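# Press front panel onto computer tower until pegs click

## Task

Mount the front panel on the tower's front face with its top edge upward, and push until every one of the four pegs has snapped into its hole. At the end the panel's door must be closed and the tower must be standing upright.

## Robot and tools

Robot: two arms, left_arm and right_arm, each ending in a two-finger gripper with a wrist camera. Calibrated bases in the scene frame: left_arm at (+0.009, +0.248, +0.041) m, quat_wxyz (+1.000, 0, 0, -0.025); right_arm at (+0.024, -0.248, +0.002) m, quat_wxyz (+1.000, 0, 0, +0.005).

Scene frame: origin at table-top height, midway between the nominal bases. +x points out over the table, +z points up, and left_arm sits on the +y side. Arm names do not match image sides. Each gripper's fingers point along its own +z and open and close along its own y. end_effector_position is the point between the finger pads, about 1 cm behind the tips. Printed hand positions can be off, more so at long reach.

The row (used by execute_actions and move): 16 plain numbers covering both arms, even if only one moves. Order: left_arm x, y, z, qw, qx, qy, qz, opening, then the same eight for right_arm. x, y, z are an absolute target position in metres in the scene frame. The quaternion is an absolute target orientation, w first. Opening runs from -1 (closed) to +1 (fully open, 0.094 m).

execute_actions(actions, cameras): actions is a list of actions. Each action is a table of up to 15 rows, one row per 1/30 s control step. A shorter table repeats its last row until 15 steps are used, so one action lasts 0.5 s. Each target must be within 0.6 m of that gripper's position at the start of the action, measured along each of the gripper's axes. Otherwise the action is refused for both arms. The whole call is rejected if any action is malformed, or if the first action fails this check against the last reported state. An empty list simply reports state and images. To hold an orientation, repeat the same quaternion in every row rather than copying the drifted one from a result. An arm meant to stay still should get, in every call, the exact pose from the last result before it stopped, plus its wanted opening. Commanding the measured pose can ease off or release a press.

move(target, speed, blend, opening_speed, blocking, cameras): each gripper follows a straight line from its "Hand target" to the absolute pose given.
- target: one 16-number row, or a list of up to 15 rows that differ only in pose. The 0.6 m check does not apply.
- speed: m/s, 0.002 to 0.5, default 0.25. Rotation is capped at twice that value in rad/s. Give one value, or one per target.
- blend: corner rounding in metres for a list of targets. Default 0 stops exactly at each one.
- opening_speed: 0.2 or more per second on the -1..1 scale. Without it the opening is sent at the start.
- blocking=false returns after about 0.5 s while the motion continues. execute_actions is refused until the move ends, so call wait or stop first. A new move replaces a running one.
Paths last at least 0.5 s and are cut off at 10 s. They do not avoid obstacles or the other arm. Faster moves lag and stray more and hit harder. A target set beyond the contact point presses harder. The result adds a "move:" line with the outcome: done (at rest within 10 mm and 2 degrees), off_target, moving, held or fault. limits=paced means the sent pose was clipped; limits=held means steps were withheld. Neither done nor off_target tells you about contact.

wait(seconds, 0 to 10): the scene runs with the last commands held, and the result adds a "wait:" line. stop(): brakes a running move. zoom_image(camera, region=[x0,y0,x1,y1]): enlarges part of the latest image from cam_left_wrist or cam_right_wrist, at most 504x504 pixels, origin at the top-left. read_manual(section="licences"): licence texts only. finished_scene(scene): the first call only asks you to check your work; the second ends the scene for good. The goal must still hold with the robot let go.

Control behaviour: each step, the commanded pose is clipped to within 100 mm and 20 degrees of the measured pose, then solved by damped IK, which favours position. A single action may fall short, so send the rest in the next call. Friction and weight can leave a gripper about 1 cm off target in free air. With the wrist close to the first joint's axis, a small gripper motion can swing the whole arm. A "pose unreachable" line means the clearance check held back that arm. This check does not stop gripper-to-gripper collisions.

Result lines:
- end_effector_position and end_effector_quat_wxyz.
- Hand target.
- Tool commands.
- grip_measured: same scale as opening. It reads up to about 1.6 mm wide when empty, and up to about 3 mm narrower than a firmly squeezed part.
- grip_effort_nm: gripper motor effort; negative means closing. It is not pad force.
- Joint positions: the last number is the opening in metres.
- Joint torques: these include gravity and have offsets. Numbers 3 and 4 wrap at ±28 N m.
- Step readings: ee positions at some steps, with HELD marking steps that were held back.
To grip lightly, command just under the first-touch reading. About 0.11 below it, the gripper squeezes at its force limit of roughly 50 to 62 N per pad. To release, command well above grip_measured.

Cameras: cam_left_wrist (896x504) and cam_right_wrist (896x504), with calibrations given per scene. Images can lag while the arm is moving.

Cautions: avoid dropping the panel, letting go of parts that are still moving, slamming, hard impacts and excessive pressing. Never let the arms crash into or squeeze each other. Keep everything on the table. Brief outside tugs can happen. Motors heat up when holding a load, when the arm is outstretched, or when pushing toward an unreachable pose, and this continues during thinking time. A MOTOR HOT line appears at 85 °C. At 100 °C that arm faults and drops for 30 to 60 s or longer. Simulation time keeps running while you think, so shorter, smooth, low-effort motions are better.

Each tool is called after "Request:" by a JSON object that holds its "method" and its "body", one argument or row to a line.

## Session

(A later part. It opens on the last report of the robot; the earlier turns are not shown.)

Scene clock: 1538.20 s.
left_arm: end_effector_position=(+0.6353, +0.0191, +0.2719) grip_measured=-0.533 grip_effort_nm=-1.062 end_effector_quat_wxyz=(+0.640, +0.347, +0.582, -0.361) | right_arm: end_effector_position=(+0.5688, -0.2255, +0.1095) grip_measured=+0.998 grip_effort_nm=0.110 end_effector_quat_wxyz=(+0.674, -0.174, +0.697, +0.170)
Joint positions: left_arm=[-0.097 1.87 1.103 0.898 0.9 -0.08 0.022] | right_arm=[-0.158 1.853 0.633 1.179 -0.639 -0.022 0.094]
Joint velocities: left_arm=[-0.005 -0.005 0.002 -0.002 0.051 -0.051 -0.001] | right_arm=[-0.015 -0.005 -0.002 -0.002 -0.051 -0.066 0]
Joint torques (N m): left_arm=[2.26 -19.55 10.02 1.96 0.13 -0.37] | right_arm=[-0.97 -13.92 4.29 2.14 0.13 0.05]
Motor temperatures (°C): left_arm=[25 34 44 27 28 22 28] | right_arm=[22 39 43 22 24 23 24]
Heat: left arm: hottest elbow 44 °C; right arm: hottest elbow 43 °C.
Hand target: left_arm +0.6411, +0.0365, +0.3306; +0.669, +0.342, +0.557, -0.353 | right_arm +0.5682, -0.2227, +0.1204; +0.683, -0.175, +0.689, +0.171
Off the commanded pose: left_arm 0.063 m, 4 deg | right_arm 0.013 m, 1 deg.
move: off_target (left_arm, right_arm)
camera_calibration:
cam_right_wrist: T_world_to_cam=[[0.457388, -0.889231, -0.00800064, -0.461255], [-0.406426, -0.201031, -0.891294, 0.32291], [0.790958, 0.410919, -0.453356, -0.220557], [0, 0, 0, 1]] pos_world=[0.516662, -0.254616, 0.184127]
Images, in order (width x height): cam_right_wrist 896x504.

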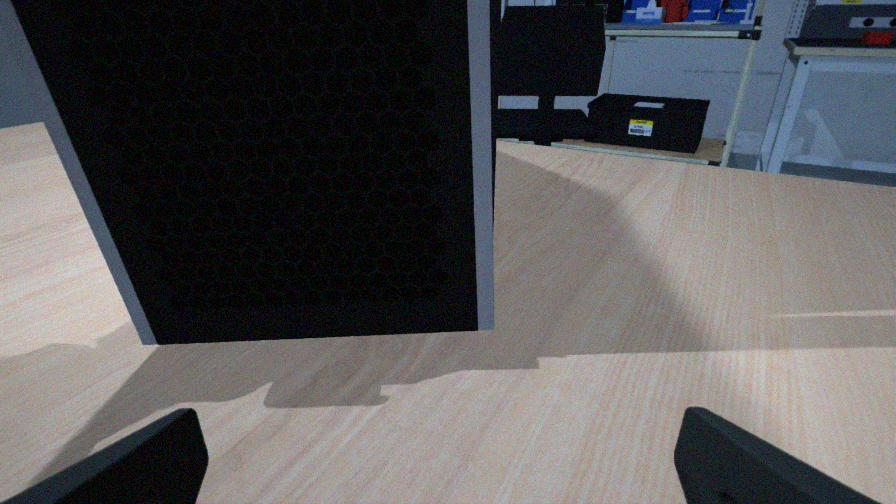

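Request:
{"method": "move", "body": {
  "target": [
    [0.660,0.036,0.328,0.711,0.359,0.526,-0.3135,-0.75,0.58,-0.35,0.2,0.686,-0.171,0.686,0.171,1],
    [0.660,0.036,0.328,0.711,0.359,0.526,-0.3135,-0.75,0.70,-0.44,0.30,0.604,-0.338,0.614,0.370,1],
    [0.660,0.036,0.328,0.711,0.359,0.526,-0.3135,-0.75,0.70,-0.43,0.52,0.604,-0.338,0.614,0.370,1],
    [0.660,0.036,0.328,0.711,0.359,0.526,-0.3135,-0.75,0.5702,-0.266,0.658,0.583,-0.207,0.733,0.284,1]
  ],
  "cameras": ["cam_right_wrist"]
}}

Request:
{"method": "zoom_image", "body": {
  "camera": "cam_right_wrist",
  "region": [260, 260, 560, 450]
}}

Request:
{"method": "move", "body": {
  "target": [0.660,0.036,0.328,0.711,0.359,0.526,-0.3135,-0.75,0.7226,-0.4366,0.4356,0.604,-0.338,0.614,0.370,1],
  "cameras": ["cam_right_wrist"]
}}

Request:
{"method": "zoom_image", "body": {
  "camera": "cam_right_wrist",
  "region": [190, 40, 310, 140]
}}

Request:
{"method": "move", "body": {
  "target": [0.660,0.036,0.328,0.711,0.359,0.526,-0.3135,-0.75,0.70,-0.44,0.10,0.604,-0.338,0.614,0.370,1],
  "cameras": ["cam_right_wrist"]
}}

Request:
{"method": "zoom_image", "body": {
  "camera": "cam_right_wrist",
  "region": [220, 140, 370, 280]
}}

Scene clock: 1563.70 s.
left_arm: end_effector_position=(+0.6365, +0.0193, +0.2731) grip_measured=-0.533 grip_effort_nm=-1.072 end_effector_quat_wxyz=(+0.652, +0.348, +0.573, -0.355) | right_arm: end_effector_position=(+0.5737, -0.2712, +0.6342) grip_measured=+0.998 grip_effort_nm=0.110 end_effector_quat_wxyz=(+0.569, -0.191, +0.743, +0.294)
Joint positions: left_arm=[-0.098 1.879 1.103 0.938 0.89 -0.079 0.022] | right_arm=[-0.32 1.426 1.896 -0.812 -1.011 -0.067 0.094]
Joint velocities: left_arm=[-0.015 0.005 -0.002 -0.012 0.037 0.007 0] | right_arm=[0.015 0.005 0.012 -0.002 -0.051 0.007 0]
Joint torques (N m): left_arm=[2.08 -16.56 12.07 3.88 -1.11 0.25] | right_arm=[-0.21 -11.11 14.35 0.88 -0.04 -0.22]
Motor temperatures (°C): left_arm=[25 35 45 27 28 22 28] | right_arm=[22 39 42 22 24 23 24]
Heat: left arm: hottest elbow 45 °C; right arm: hottest elbow 42 °C.
Hand target: left_arm +0.6550, +0.0371, +0.3275; +0.707, +0.357, +0.525, -0.312 | right_arm +0.5712, -0.2653, +0.6553; +0.583, -0.207, +0.733, +0.284
Off the commanded pose: left_arm 0.062 m, 10 deg | right_arm 0.025 m, 3 deg.
move: off_target (left_arm, right_arm)
camera_calibration:
cam_right_wrist: T_world_to_cam=[[0.604737, -0.764666, -0.222666, -0.414498], [-0.571258, -0.221658, -0.790273, 0.808273], [0.554939, 0.605107, -0.570866, 0.294811], [0, 0, 0, 1]] pos_world=[0.548793, -0.316184, 0.71476]
Images, in order (width x height): cam_right_wrist 896x504.

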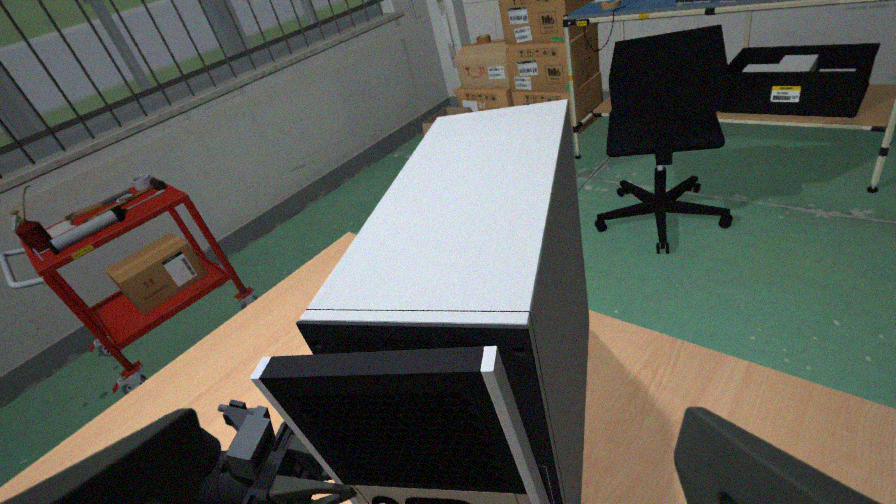

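Scaled by 1.680 from the camera's 896x504 image, which has a finer 1280x720 frame.

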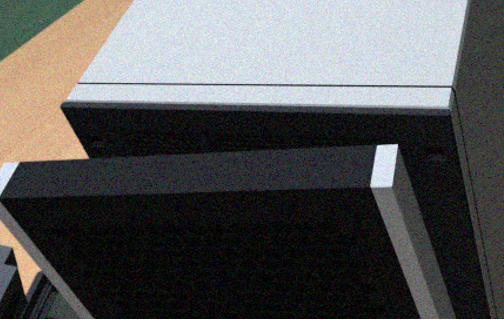

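Scene clock: 1565.87 s.
left_arm: end_effector_position=(+0.6365, +0.0193, +0.2731) grip_measured=-0.533 grip_effort_nm=-1.062 end_effector_quat_wxyz=(+0.652, +0.348, +0.573, -0.355) | right_arm: end_effector_position=(+0.7233, -0.4309, +0.4086) grip_measured=+0.998 grip_effort_nm=0.105 end_effector_quat_wxyz=(+0.588, -0.323, +0.631, +0.389)
Joint positions: left_arm=[-0.098 1.879 1.103 0.938 0.89 -0.079 0.022] | right_arm=[-0.506 2.017 1.984 -0.269 -1.551 -0.191 0.094]
Joint velocities: left_arm=[-0.005 -0.015 0.007 -0.027 0.051 -0.037 0] | right_arm=[0.015 0.005 -0.012 -0.002 -0.007 -0.037 -0.001]
Joint torques (N m): left_arm=[2.32 -16.26 12.14 3.97 -1.07 0.25] | right_arm=[-1.85 -20.95 15.27 1.33 -0.35 0.02]
Motor temperatures (°C): left_arm=[25 35 46 27 28 22 28] | right_arm=[22 39 42 22 24 23 24]
Heat: left arm: hottest elbow 46 °C; right arm: hottest elbow 42 °C.
Hand target: left_arm +0.6551, +0.0372, +0.3274; +0.707, +0.357, +0.525, -0.312 | right_arm +0.7223, -0.4345, +0.4377; +0.601, -0.342, +0.621, +0.369
Off the commanded pose: left_arm 0.062 m, 10 deg | right_arm 0.028 m, 4 deg.
joint sent to its limit (right arm) — joint 5 (wrist yaw), lower limit. The joint targets still meet the commanded pose.
move: off_target (left_arm, right_arm)
camera_calibration:
cam_right_wrist: T_world_to_cam=[[0.855962, -0.50375, -0.116473, -0.790005], [-0.30925, -0.318272, -0.89614, 0.492155], [0.41436, 0.803081, -0.428213, 0.308377], [0, 0, 0, 1]] pos_world=[0.700634, -0.488977, 0.481077]
Images, in order (width x height): cam_right_wrist 896x504.

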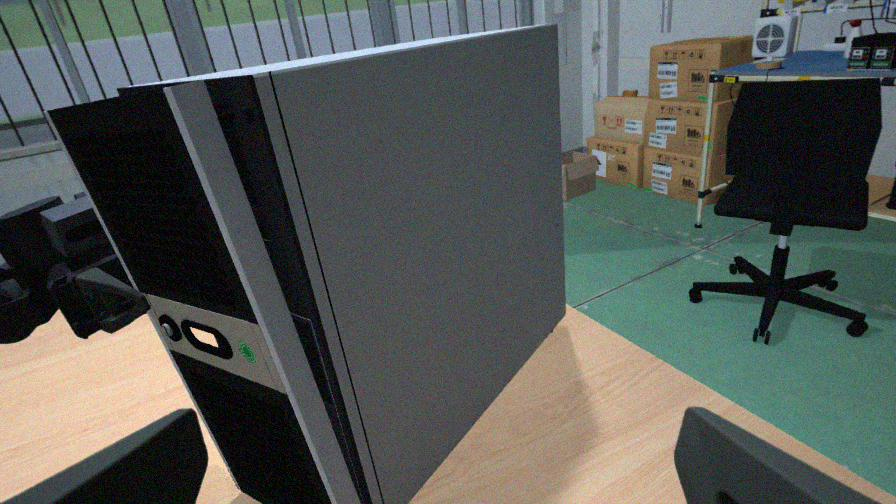

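Scaled by 4.200 from the camera's 896x504 image, which has a finer 1280x720 frame.

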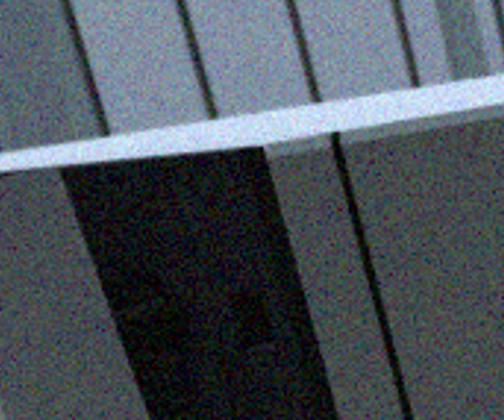

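Scene clock: 1567.97 s.
left_arm: end_effector_position=(+0.6365, +0.0193, +0.2731) grip_measured=-0.533 grip_effort_nm=-1.057 end_effector_quat_wxyz=(+0.652, +0.348, +0.573, -0.355) | right_arm: end_effector_position=(+0.6989, -0.4301, +0.0933) grip_measured=+0.998 grip_effort_nm=0.105 end_effector_quat_wxyz=(+0.594, -0.328, +0.631, +0.376)
Joint positions: left_arm=[-0.098 1.879 1.103 0.938 0.89 -0.079 0.022] | right_arm=[-0.522 2.27 1.594 0.041 -1.551 -0.55 0.094]
Joint velocities: left_arm=[0.005 -0.005 -0.007 0.012 -0.066 -0.051 0] | right_arm=[-0.005 -0.005 0.012 -0.002 0.022 -0.022 0.001]
Joint torques (N m): left_arm=[2.14 -15.97 12.01 3.88 -1.09 0.26] | right_arm=[-2.02 -21.54 8.46 1.31 -0.55 -0.16]
Motor temperatures (°C): left_arm=[25 35 46 27 28 22 28] | right_arm=[22 39 42 22 24 23 24]
Heat: left arm: hottest elbow 46 °C; right arm: hottest elbow 42 °C.
Hand target: left_arm +0.6551, +0.0372, +0.3274; +0.707, +0.357, +0.525, -0.312 | right_arm +0.6989, -0.4391, +0.1003; +0.603, -0.337, +0.626, +0.362
Off the commanded pose: left_arm 0.062 m, 10 deg | right_arm 0.012 m, 3 deg.
joint sent to its limit (right arm) — joint 5 (wrist yaw), lower limit. The joint targets still meet the commanded pose.
move: off_target (left_arm, right_arm)
camera_calibration:
cam_right_wrist: T_world_to_cam=[[0.851699, -0.516283, -0.0897813, -0.810381], [-0.295052, -0.330862, -0.896367, 0.186993], [0.433074, 0.789925, -0.434125, 0.164636], [0, 0, 0, 1]] pos_world=[0.674074, -0.486568, 0.16633]
Images, in order (width x height): cam_right_wrist 896x504.

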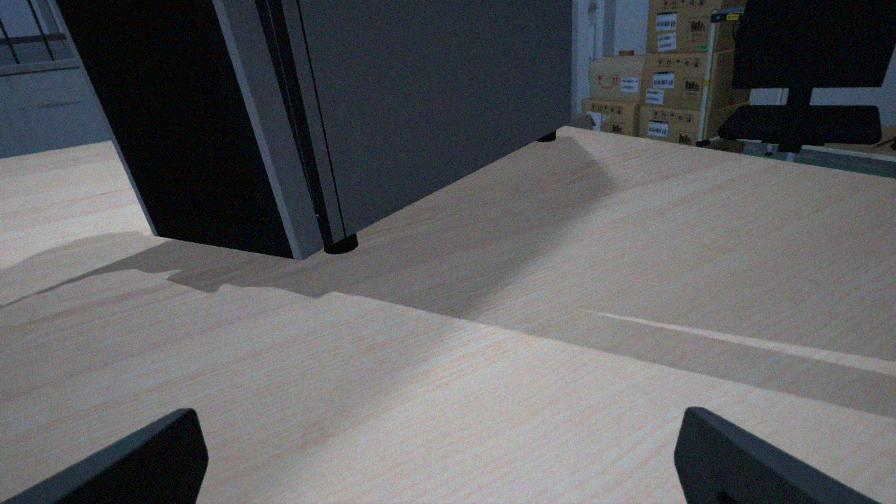

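Scaled by 3.360 from the camera's 896x504 image, which has a finer 1280x720 frame.

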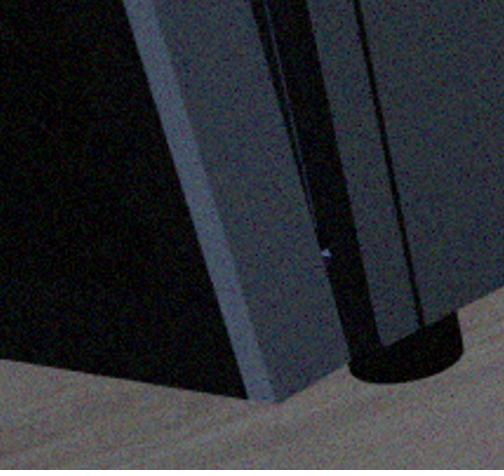

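Request:
{"method": "move", "body": {
  "target": [
    [0.684,0.034,0.340,0.711,0.359,0.526,-0.3135,-0.75,0.70,-0.44,0.10,0.604,-0.338,0.614,0.370,1]
  ],
  "cameras": []
}}

Request:
{"method": "move", "body": {
  "target": [0.684,0.034,0.340,0.711,0.359,0.526,-0.3135,-0.75,0.7226,-0.4366,0.4356,0.604,-0.338,0.614,0.370,1],
  "cameras": ["cam_right_wrist"]
}}

Request:
{"method": "zoom_image", "body": {
  "camera": "cam_right_wrist",
  "region": [190, 40, 310, 140]
}}

Request:
{"method": "move", "body": {
  "target": [
    [0.684,0.034,0.340,0.711,0.359,0.526,-0.3135,-0.75,0.70,-0.43,0.52,0.604,-0.338,0.614,0.370,1],
    [0.684,0.034,0.340,0.711,0.359,0.526,-0.3135,-0.75,0.5702,-0.266,0.658,0.583,-0.207,0.733,0.284,1]
  ],
  "cameras": ["cam_right_wrist"]
}}

Request:
{"method": "zoom_image", "body": {
  "camera": "cam_right_wrist",
  "region": [260, 260, 560, 450]
}}

Scene clock: 1584.17 s.
left_arm: end_effector_position=(+0.6498, +0.0150, +0.2820) grip_measured=-0.533 grip_effort_nm=-1.057 end_effector_quat_wxyz=(+0.651, +0.350, +0.568, -0.362) | right_arm: end_effector_position=(+0.6989, -0.4301, +0.0933) grip_measured=+0.998 grip_effort_nm=0.120 end_effector_quat_wxyz=(+0.594, -0.328, +0.631, +0.376)
Joint positions: left_arm=[-0.1 1.9 1.159 0.92 0.904 -0.096 0.022] | right_arm=[-0.522 2.27 1.594 0.041 -1.551 -0.551 0.094]
Joint velocities: left_arm=[0.005 0.005 0.002 -0.007 -0.037 -0.066 -0.001] | right_arm=[0.005 -0.024 0.007 -0.002 -0.051 0.051 -0.001]
Joint torques (N m): left_arm=[2.2 -16.09 14.04 2.73 -1.63 0.39] | right_arm=[-2.14 -21.3 9.09 1.26 -0.53 -0.17]
Motor temperatures (°C): left_arm=[25 34 47 27 28 22 28] | right_arm=[22 41 42 22 24 23 24]
Heat: left arm: hottest elbow 47 °C; right arm: hottest elbow 42 °C.
Hand target: left_arm +0.6767, +0.0365, +0.3396; +0.708, +0.356, +0.524, -0.312 | right_arm +0.7000, -0.4398, +0.1000; +0.603, -0.337, +0.626, +0.362
Off the commanded pose: left_arm 0.070 m, 10 deg | right_arm 0.012 m, 3 deg.
joint sent to its limit (right arm) — joint 5 (wrist yaw), lower limit. The joint targets still meet the commanded pose.
move: off_target (left_arm, right_arm)
No camera images: "cameras" was empty.

Scene clock: 1586.63 s.
left_arm: end_effector_position=(+0.6498, +0.0150, +0.2820) grip_measured=-0.533 grip_effort_nm=-1.057 end_effector_quat_wxyz=(+0.651, +0.350, +0.568, -0.362) | right_arm: end_effector_position=(+0.7173, -0.4405, +0.4184) grip_measured=+0.998 grip_effort_nm=0.110 end_effector_quat_wxyz=(+0.598, -0.329, +0.628, +0.373)
Joint positions: left_arm=[-0.1 1.9 1.159 0.92 0.904 -0.096 0.022] | right_arm=[-0.522 2.003 1.978 -0.228 -1.551 -0.179 0.094]
Joint velocities: left_arm=[-0.005 -0.005 0.012 0.012 0.051 -0.037 0] | right_arm=[-0.005 -0.015 -0.002 -0.012 -0.066 0.051 -0.001]
Joint torques (N m): left_arm=[2.49 -16.5 14 2.78 -1.64 0.39] | right_arm=[-1.14 -19.66 15.2 0.8 -0.25 0.09]
Motor temperatures (°C): left_arm=[25 34 47 27 29 22 28] | right_arm=[22 41 42 22 24 23 24]
Heat: left arm: hottest elbow 47 °C; right arm: hottest elbow 42 °C.
Hand target: left_arm +0.6765, +0.0363, +0.3397; +0.708, +0.356, +0.524, -0.312 | right_arm +0.7227, -0.4369, +0.4353; +0.602, -0.341, +0.621, +0.368
Off the commanded pose: left_arm 0.070 m, 10 deg | right_arm 0.018 m, 2 deg.
joint sent to its limit (right arm) — joint 5 (wrist yaw), lower limit. The joint targets still meet the commanded pose.
move: off_target (left_arm, right_arm)
camera_calibration:
cam_right_wrist: T_world_to_cam=[[0.851065, -0.518861, -0.0804456, -0.806804], [-0.285666, -0.329015, -0.90008, 0.475976], [0.440549, 0.789007, -0.428234, 0.297683], [0, 0, 0, 1]] pos_world=[0.691469, -0.49689, 0.490991]
Images, in order (width x height): cam_right_wrist 896x504.

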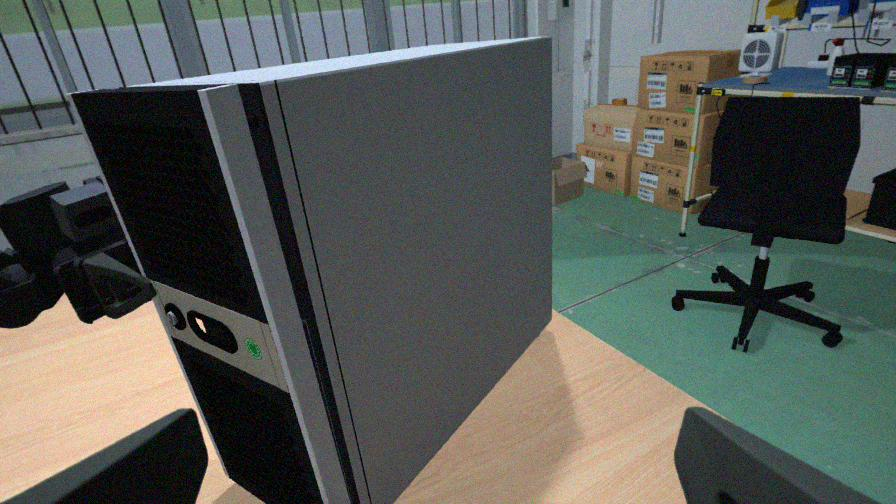

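Scaled by 4.200 from the camera's 896x504 image, which has a finer 1280x720 frame.

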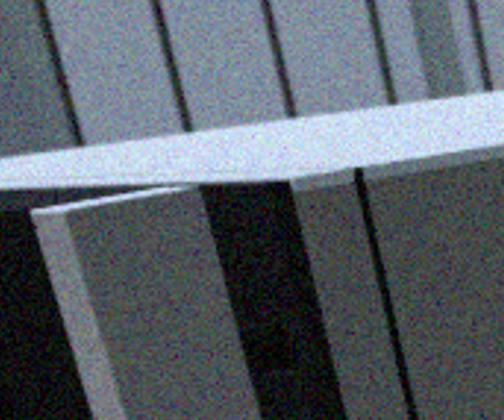

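Scene clock: 1588.97 s.
left_arm: end_effector_position=(+0.6498, +0.0150, +0.2820) grip_measured=-0.533 grip_effort_nm=-1.072 end_effector_quat_wxyz=(+0.651, +0.350, +0.568, -0.362) | right_arm: end_effector_position=(+0.5695, -0.2719, +0.6359) grip_measured=+0.998 grip_effort_nm=0.105 end_effector_quat_wxyz=(+0.570, -0.194, +0.743, +0.293)
Joint positions: left_arm=[-0.1 1.9 1.159 0.92 0.904 -0.096 0.022] | right_arm=[-0.324 1.42 1.897 -0.824 -1.015 -0.079 0.094]
Joint velocities: left_arm=[-0.024 0.005 0.002 -0.007 0.037 0.022 0] | right_arm=[-0.005 -0.015 0.007 -0.027 0.066 0.037 0]
Joint torques (N m): left_arm=[2.9 -16.44 13.97 2.77 -1.66 0.38] | right_arm=[-0.26 -11.28 14.09 1.01 -0.04 -0.2]
Motor temperatures (°C): left_arm=[25 34 48 27 29 22 28] | right_arm=[22 41 42 22 24 23 24]
Heat: left arm: hottest elbow 48 °C; right arm: hottest elbow 42 °C.
Hand target: left_arm +0.6765, +0.0363, +0.3397; +0.708, +0.356, +0.524, -0.312 | right_arm +0.5680, -0.2676, +0.6546; +0.582, -0.208, +0.734, +0.283
Off the commanded pose: left_arm 0.070 m, 10 deg | right_arm 0.023 m, 3 deg.
move: off_target (left_arm, right_arm)
camera_calibration:
cam_right_wrist: T_world_to_cam=[[0.607014, -0.764507, -0.21694, -0.417016], [-0.568465, -0.226962, -0.790781, 0.804336], [0.555321, 0.603338, -0.572365, 0.2988], [0, 0, 0, 1]] pos_world=[0.544442, -0.316535, 0.716609]
Images, in order (width x height): cam_right_wrist 896x504.

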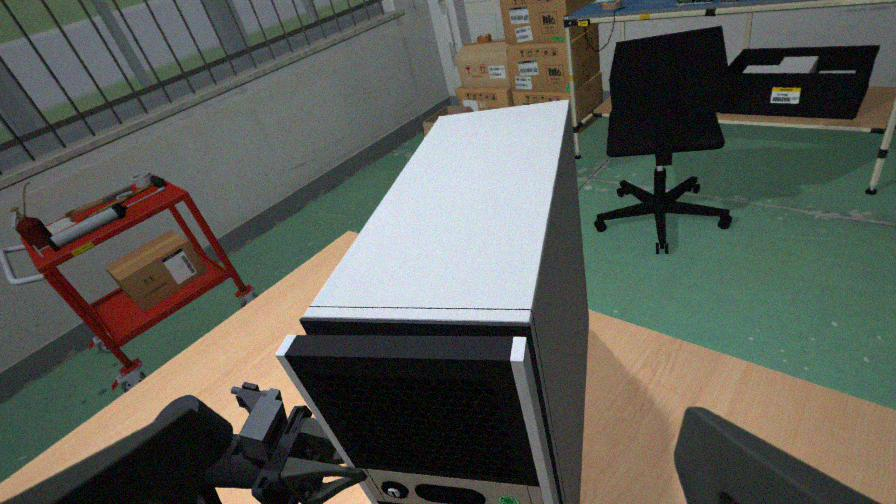

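Scaled by 1.680 from the camera's 896x504 image, which has a finer 1280x720 frame.

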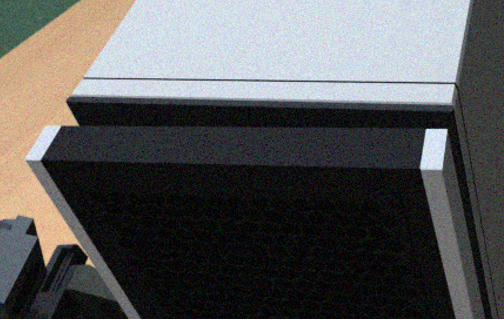

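Request:
{"method": "move", "body": {
  "target": [
    [0.701,0.043,0.338,0.711,0.359,0.526,-0.3135,-0.75,0.5702,-0.266,0.658,0.583,-0.207,0.733,0.284,1]
  ],
  "cameras": ["cam_right_wrist"],
  "speed": 0.05
}}

Request:
{"method": "zoom_image", "body": {
  "camera": "cam_right_wrist",
  "region": [260, 260, 560, 450]
}}

Request:
{"method": "move", "body": {
  "target": [0.701,0.043,0.338,0.711,0.359,0.526,-0.3135,-0.75,0.7226,-0.4366,0.4356,0.604,-0.338,0.614,0.370,1],
  "cameras": ["cam_right_wrist"]
}}

Request:
{"method": "zoom_image", "body": {
  "camera": "cam_right_wrist",
  "region": [190, 40, 310, 140]
}}

Request:
{"method": "move", "body": {
  "target": [0.701,0.043,0.338,0.711,0.359,0.526,-0.3135,-0.75,0.70,-0.44,0.10,0.604,-0.338,0.614,0.370,1],
  "cameras": ["cam_right_wrist"]
}}

Request:
{"method": "zoom_image", "body": {
  "camera": "cam_right_wrist",
  "region": [220, 140, 370, 280]
}}

Scene clock: 1601.00 s.
left_arm: end_effector_position=(+0.6579, +0.0174, +0.2822) grip_measured=-0.533 grip_effort_nm=-1.067 end_effector_quat_wxyz=(+0.646, +0.354, +0.565, -0.372) | right_arm: end_effector_position=(+0.5698, -0.2718, +0.6357) grip_measured=+0.998 grip_effort_nm=0.105 end_effector_quat_wxyz=(+0.570, -0.193, +0.744, +0.292)
Joint positions: left_arm=[-0.09 1.923 1.194 0.917 0.934 -0.115 0.022] | right_arm=[-0.324 1.42 1.897 -0.824 -1.013 -0.079 0.094]
Joint velocities: left_arm=[-0.005 -0.005 -0.007 0.002 0.037 -0.11 0.001] | right_arm=[0.005 0.005 -0.022 -0.002 -0.007 -0.022 0]
Joint torques (N m): left_arm=[3.6 -15.79 14.82 2.66 -2.18 0.46] | right_arm=[-0.62 -10.75 14.37 1.21 -0.04 -0.09]
Motor temperatures (°C): left_arm=[25 33 49 27 29 22 28] | right_arm=[22 39 42 22 24 23 24]
Heat: left arm: hottest elbow 49 °C; right arm: hottest elbow 42 °C.
Hand target: left_arm +0.6914, +0.0462, +0.3377; +0.707, +0.356, +0.525, -0.312 | right_arm +0.5691, -0.2659, +0.6573; +0.583, -0.207, +0.732, +0.284
Off the commanded pose: left_arm 0.075 m, 11 deg | right_arm 0.023 m, 3 deg.
move: off_target (left_arm, right_arm)
camera_calibration:
cam_right_wrist: T_world_to_cam=[[0.605751, -0.765767, -0.216026, -0.417366], [-0.568944, -0.227081, -0.790403, 0.804357], [0.556209, 0.601694, -0.573233, 0.29809], [0, 0, 0, 1]] pos_world=[0.544653, -0.31631, 0.716479]
Images, in order (width x height): cam_right_wrist 896x504.

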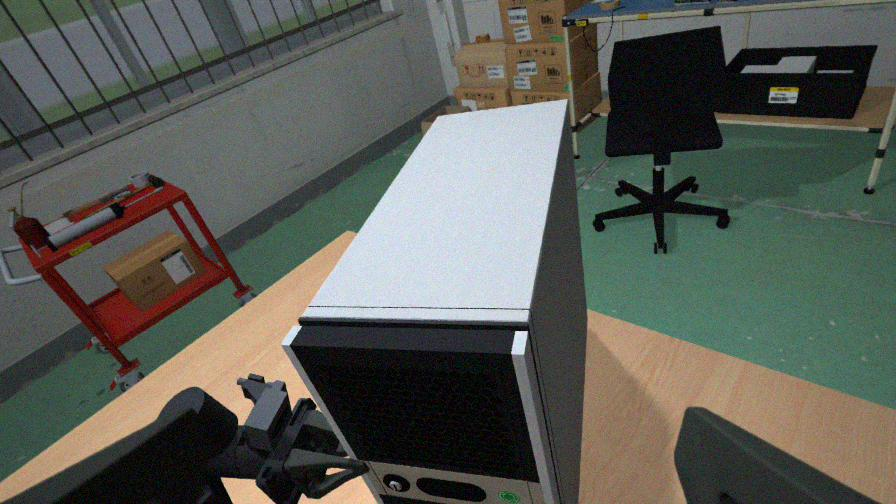

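Scaled by 1.680 from the camera's 896x504 image, which has a finer 1280x720 frame.

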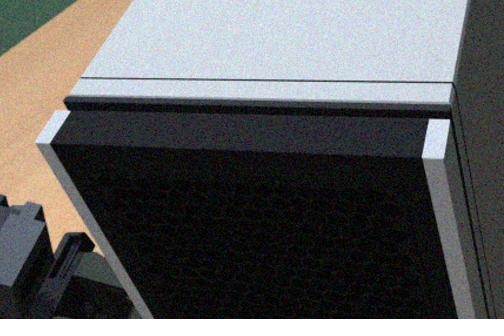

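Scene clock: 1603.17 s.
left_arm: end_effector_position=(+0.6579, +0.0174, +0.2822) grip_measured=-0.533 grip_effort_nm=-1.062 end_effector_quat_wxyz=(+0.646, +0.354, +0.565, -0.372) | right_arm: end_effector_position=(+0.7233, -0.4309, +0.4085) grip_measured=+0.998 grip_effort_nm=0.110 end_effector_quat_wxyz=(+0.588, -0.323, +0.631, +0.389)
Joint positions: left_arm=[-0.09 1.923 1.194 0.917 0.934 -0.115 0.022] | right_arm=[-0.506 2.017 1.984 -0.269 -1.551 -0.191 0.094]
Joint velocities: left_arm=[-0.015 0.015 -0.007 -0.002 -0.037 -0.066 -0.001] | right_arm=[-0.015 -0.015 0.007 -0.007 -0.095 0.037 0]
Joint torques (N m): left_arm=[3.37 -16.03 14.82 2.55 -2.19 0.47] | right_arm=[-1.67 -20.95 15.2 1.21 -0.35 0.02]
Motor temperatures (°C): left_arm=[25 33 49 27 29 22 28] | right_arm=[22 39 43 22 24 23 24]
Heat: left arm: hottest elbow 49 °C; right arm: hottest elbow 43 °C.
Hand target: left_arm +0.6914, +0.0461, +0.3379; +0.707, +0.356, +0.525, -0.312 | right_arm +0.7222, -0.4345, +0.4377; +0.601, -0.342, +0.621, +0.370
Off the commanded pose: left_arm 0.075 m, 11 deg | right_arm 0.028 m, 4 deg.
joint sent to its limit (right arm) — joint 5 (wrist yaw), lower limit. The joint targets still meet the commanded pose.
move: off_target (left_arm, right_arm)
camera_calibration:
cam_right_wrist: T_world_to_cam=[[0.855922, -0.50373, -0.116852, -0.789825], [-0.309548, -0.318103, -0.896097, 0.492295], [0.41422, 0.80316, -0.4282, 0.308445], [0, 0, 0, 1]] pos_world=[0.700653, -0.488989, 0.480928]
Images, in order (width x height): cam_right_wrist 896x504.

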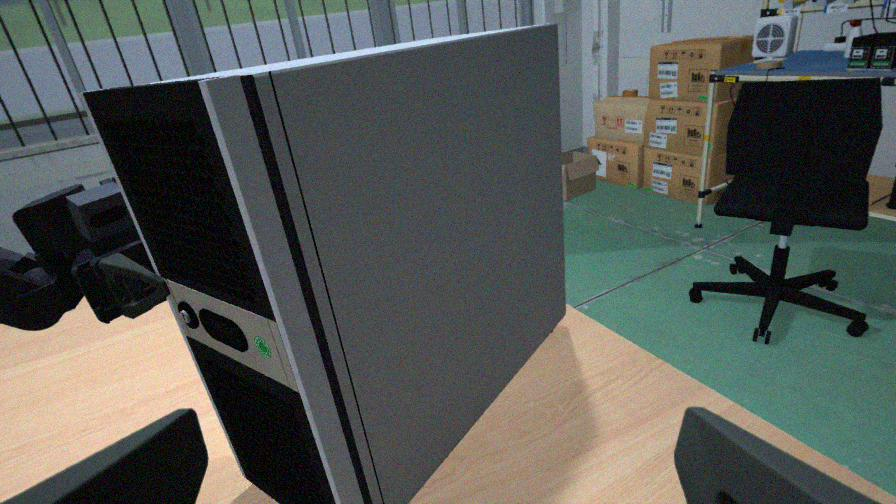

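Scaled by 4.200 from the camera's 896x504 image, which has a finer 1280x720 frame.

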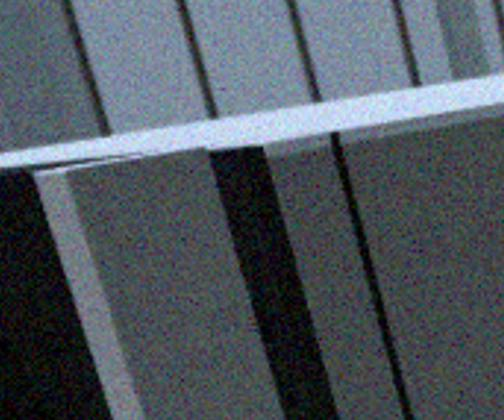

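Scene clock: 1605.27 s.
left_arm: end_effector_position=(+0.6579, +0.0174, +0.2822) grip_measured=-0.533 grip_effort_nm=-1.067 end_effector_quat_wxyz=(+0.646, +0.354, +0.565, -0.372) | right_arm: end_effector_position=(+0.6989, -0.4302, +0.0934) grip_measured=+0.998 grip_effort_nm=0.105 end_effector_quat_wxyz=(+0.594, -0.328, +0.631, +0.376)
Joint positions: left_arm=[-0.09 1.923 1.194 0.917 0.934 -0.115 0.022] | right_arm=[-0.522 2.27 1.594 0.042 -1.551 -0.55 0.094]
Joint velocities: left_arm=[-0.015 -0.015 0.017 0.007 0.022 0.007 0] | right_arm=[0.005 -0.005 -0.007 -0.012 0.022 0.022 -0.001]
Joint torques (N m): left_arm=[3.55 -16.09 14.82 2.58 -2.2 0.47] | right_arm=[-1.85 -21.77 8.57 1.22 -0.55 -0.18]
Motor temperatures (°C): left_arm=[25 33 50 27 30 22 28] | right_arm=[22 39 43 22 24 23 24]
Heat: left arm: hottest elbow 50 °C; right arm: hottest elbow 43 °C.
Hand target: left_arm +0.6914, +0.0461, +0.3379; +0.707, +0.356, +0.525, -0.312 | right_arm +0.6989, -0.4392, +0.1003; +0.603, -0.337, +0.626, +0.362
Off the commanded pose: left_arm 0.075 m, 11 deg | right_arm 0.012 m, 3 deg.
joint sent to its limit (right arm) — joint 5 (wrist yaw), lower limit. The joint targets still meet the commanded pose.
move: off_target (left_arm, right_arm)
camera_calibration:
cam_right_wrist: T_world_to_cam=[[0.851697, -0.516287, -0.0897814, -0.810397], [-0.295051, -0.330856, -0.89637, 0.187018], [0.433079, 0.789926, -0.43412, 0.164643], [0, 0, 0, 1]] pos_world=[0.674089, -0.486577, 0.166353]
Images, in order (width x height): cam_right_wrist 896x504.

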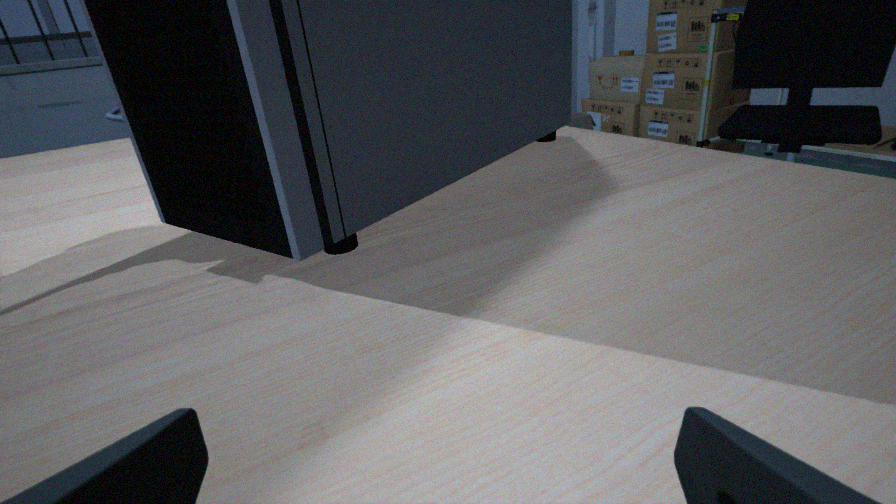

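Scaled by 3.360 from the camera's 896x504 image, which has a finer 1280x720 frame.

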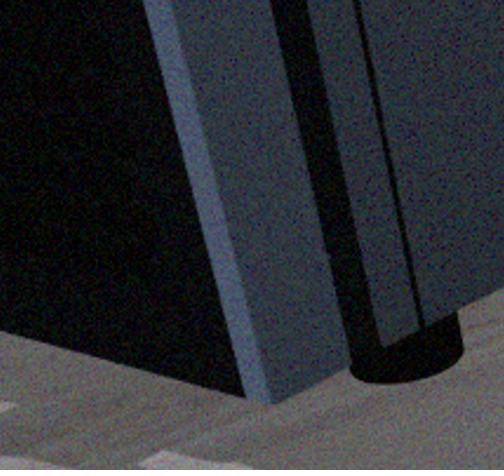

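Request:
{"method": "move", "body": {
  "target": [
    [0.701,0.043,0.338,0.711,0.359,0.526,-0.3135,-0.75,0.60,-0.36,0.15,0.686,-0.171,0.686,0.171,-1],
    [0.701,0.043,0.338,0.711,0.359,0.526,-0.3135,-0.75,0.58,-0.33,0.42,0.682,-0.176,0.689,0.172,-1],
    [0.701,0.043,0.338,0.711,0.359,0.526,-0.3135,-0.75,0.65,-0.194,0.425,0.682,-0.176,0.689,0.172,-1]
  ],
  "cameras": ["cam_right_wrist"]
}}

Request:
{"method": "move", "body": {
  "target": [
    [0.701,0.043,0.338,0.711,0.359,0.526,-0.3135,-0.75,0.75,-0.141,0.425,0.682,-0.176,0.689,0.172,-1]
  ],
  "speed": 0.05
}}

Scene clock: 1621.73 s.
left_arm: end_effector_position=(+0.6579, +0.0174, +0.2822) grip_measured=-0.533 grip_effort_nm=-1.072 end_effector_quat_wxyz=(+0.646, +0.354, +0.565, -0.372) | right_arm: end_effector_position=(+0.6381, -0.1981, +0.3955) grip_measured=-0.987 grip_effort_nm=-0.686 end_effector_quat_wxyz=(+0.668, -0.166, +0.703, +0.180)
Joint positions: left_arm=[-0.09 1.923 1.194 0.917 0.934 -0.115 0.022] | right_arm=[-0.078 1.4 1.108 0.241 -0.561 0.004 0.001]
Joint velocities: left_arm=[-0.005 -0.024 -0.012 -0.002 -0.007 -0.081 0] | right_arm=[0.005 -0.005 0.022 -0.007 0.007 -0.066 0]
Joint torques (N m): left_arm=[3.25 -16.09 14.79 2.58 -2.19 0.46] | right_arm=[-1.03 -11.34 15.28 1.1 0.16 -0.17]
Motor temperatures (°C): left_arm=[25 32 53 27 31 22 28] | right_arm=[22 40 43 22 24 23 24]
Heat: left arm: hottest elbow 53 °C; right arm: hottest elbow 43 °C.
Hand target: left_arm +0.6914, +0.0461, +0.3379; +0.707, +0.356, +0.525, -0.312 | right_arm +0.6470, -0.1971, +0.4214; +0.683, -0.175, +0.688, +0.171
Off the commanded pose: left_arm 0.075 m, 11 deg | right_arm 0.032 m, 3 deg.
move: off_target (left_arm, right_arm)
camera_calibration:
cam_right_wrist: T_world_to_cam=[[0.457778, -0.888321, -0.0364099, -0.455117], [-0.426744, -0.183618, -0.885536, 0.625532], [0.779954, 0.420917, -0.463142, -0.144098], [0, 0, 0, 1]] pos_world=[0.587674, -0.228778, 0.470622]
Images, in order (width x height): cam_right_wrist 896x504.

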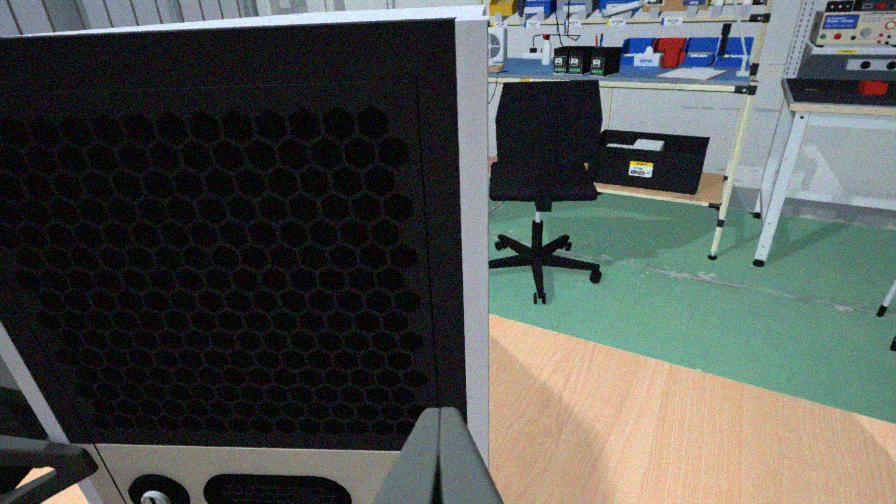

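Scene clock: 1624.50 s.
left_arm: end_effector_position=(+0.6591, +0.0180, +0.2821) grip_measured=-0.533 grip_effort_nm=-1.062 end_effector_quat_wxyz=(+0.647, +0.350, +0.567, -0.371) | right_arm: end_effector_position=(+0.7149, -0.1645, +0.3999) grip_measured=-0.987 grip_effort_nm=-0.691 end_effector_quat_wxyz=(+0.662, -0.163, +0.710, +0.176)
Joint positions: left_arm=[-0.09 1.923 1.194 0.917 0.927 -0.118 0.022] | right_arm=[-0.004 1.585 1.335 0.182 -0.477 0.003 0.001]
Joint velocities: left_arm=[-0.005 0.015 -0.002 -0.017 0.081 -0.051 -0.001] | right_arm=[-0.005 -0.005 -0.007 -0.002 0.081 -0.007 0]
Joint torques (N m): left_arm=[3.14 -15.91 14.89 2.55 -1.86 0.5] | right_arm=[1.32 -10.29 20.44 1.94 1.04 -0.18]
Motor temperatures (°C): left_arm=[25 32 53 27 31 22 28] | right_arm=[22 40 43 22 24 23 25]
Heat: left arm: hottest elbow 53 °C; right arm: hottest elbow 43 °C.
Hand target: left_arm +0.6917, +0.0460, +0.3377; +0.707, +0.356, +0.525, -0.312 | right_arm +0.7425, -0.1414, +0.4237; +0.682, -0.176, +0.689, +0.172
Off the commanded pose: left_arm 0.074 m, 11 deg | right_arm 0.049 m, 4 deg.
move: off_target (left_arm, right_arm)
camera_calibration:
cam_left_wrist: T_world_to_cam=[[-0.874891, -0.482311, -0.0440605, 0.598808], [-0.117239, 0.299175, -0.946968, 0.378683], [0.469915, -0.823329, -0.318291, -0.117453], [0, 0, 0, 1]] pos_world=[0.623481, 0.0788164, 0.347601]
cam_right_wrist: T_world_to_cam=[[0.449179, -0.892583, -0.0391543, -0.453657], [-0.44265, -0.184262, -0.877558, 0.676466], [0.776079, 0.411512, -0.477869, -0.208988], [0, 0, 0, 1]] pos_world=[0.665403, -0.194279, 0.476007]

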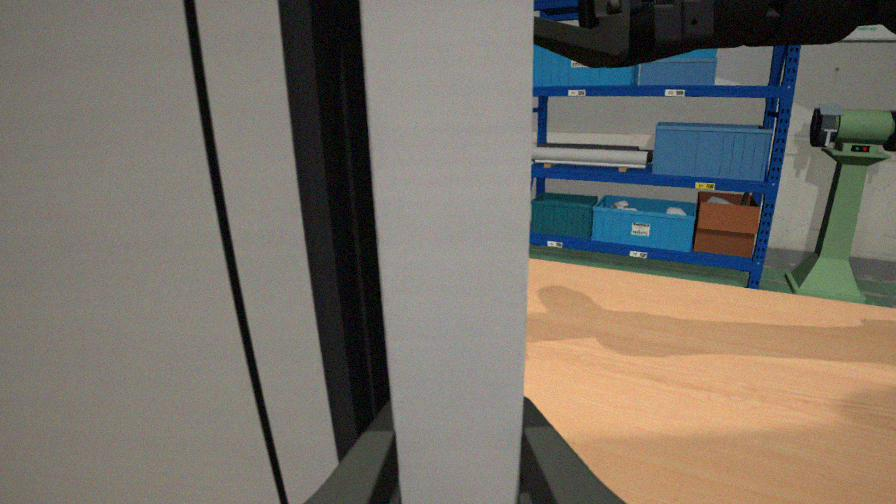

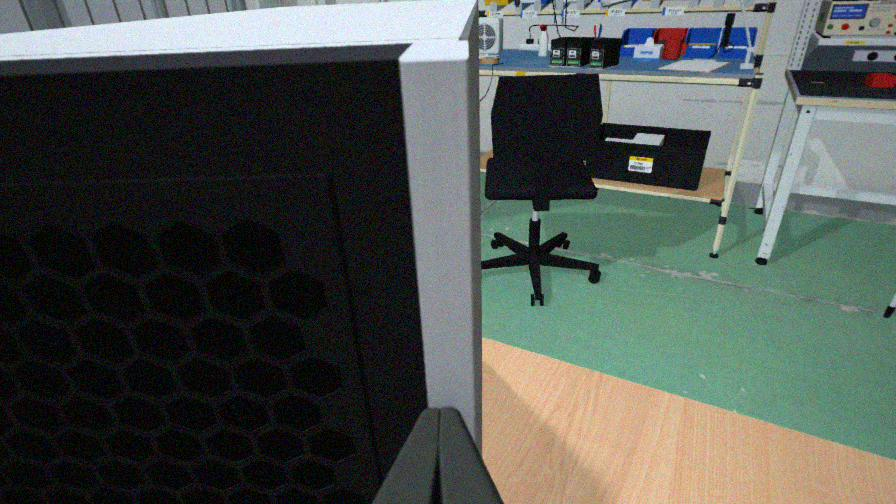

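Request:
{"method": "move", "body": {
  "target": [
    [0.72,0.053,0.338,0.711,0.359,0.526,-0.3135,-0.75,0.795,-0.118,0.43,0.682,-0.176,0.689,0.172,-1]
  ],
  "speed": 0.05
}}

Scene clock: 1629.40 s.
left_arm: end_effector_position=(+0.6900, +0.0200, +0.2829) grip_measured=-0.533 grip_effort_nm=-1.067 end_effector_quat_wxyz=(+0.654, +0.341, +0.569, -0.364) | right_arm: end_effector_position=(+0.7529, -0.1590, +0.4016) grip_measured=-0.987 grip_effort_nm=-0.681 end_effector_quat_wxyz=(+0.658, -0.157, +0.716, +0.172)
Joint positions: left_arm=[-0.084 1.979 1.285 0.89 0.905 -0.123 0.022] | right_arm=[0.009 1.677 1.463 0.132 -0.449 0.003 0.001]
Joint velocities: left_arm=[0.005 0.005 0.002 0.002 0.007 -0.007 0] | right_arm=[-0.015 0.015 0.017 -0.012 0.022 -0.081 -0.001]
Joint torques (N m): left_arm=[4.19 -17.55 13.6 2.81 -0.21 0.48] | right_arm=[2.49 -11.28 22.24 2.37 1.3 -0.11]
Motor temperatures (°C): left_arm=[25 32 53 27 31 22 28] | right_arm=[22 39 46 22 24 23 25]
Heat: left arm: hottest elbow 53 °C; right arm: hottest elbow 46 °C.
Hand target: left_arm +0.7134, +0.0548, +0.3369; +0.708, +0.356, +0.525, -0.311 | right_arm +0.7823, -0.1190, +0.4276; +0.682, -0.175, +0.688, +0.173
Off the commanded pose: left_arm 0.071 m, 10 deg | right_arm 0.065 m, 5 deg.
move: off_target (left_arm, right_arm)
camera_calibration:
cam_left_wrist: T_world_to_cam=[[-0.861636, -0.505673, -0.0433474, 0.617999], [-0.121814, 0.288961, -0.949559, 0.386534], [0.492692, -0.812894, -0.310577, -0.14815], [0, 0, 0, 1]] pos_world=[0.652567, 0.0803818, 0.347814]
cam_right_wrist: T_world_to_cam=[[0.435322, -0.899223, -0.0435012, -0.454684], [-0.457987, -0.179597, -0.870628, 0.705378], [0.775076, 0.398926, -0.490015, -0.236324], [0, 0, 0, 1]] pos_world=[0.704157, -0.187903, 0.47854]

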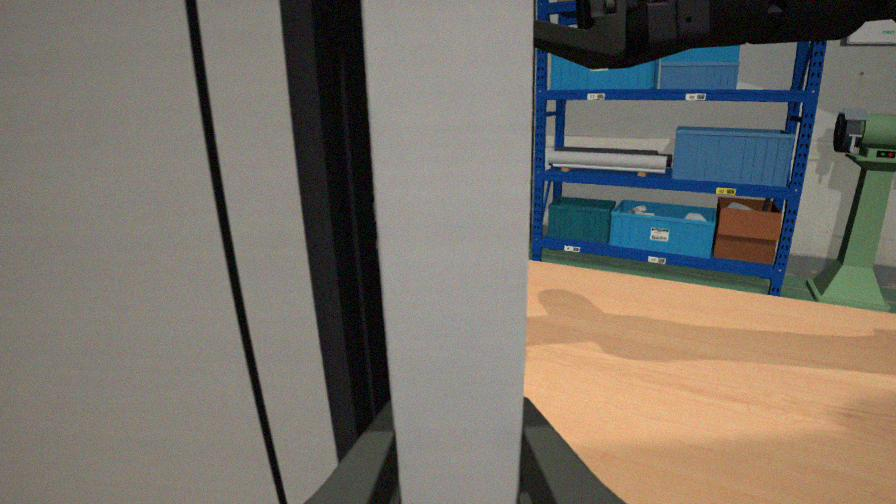

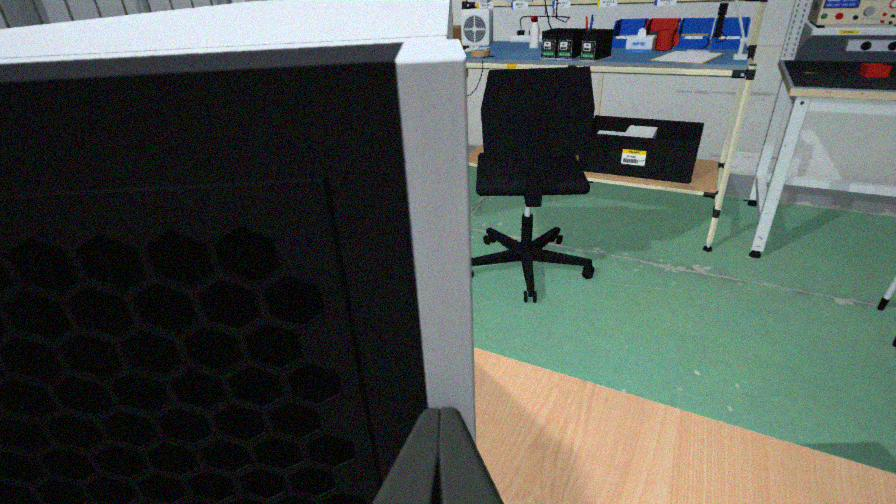

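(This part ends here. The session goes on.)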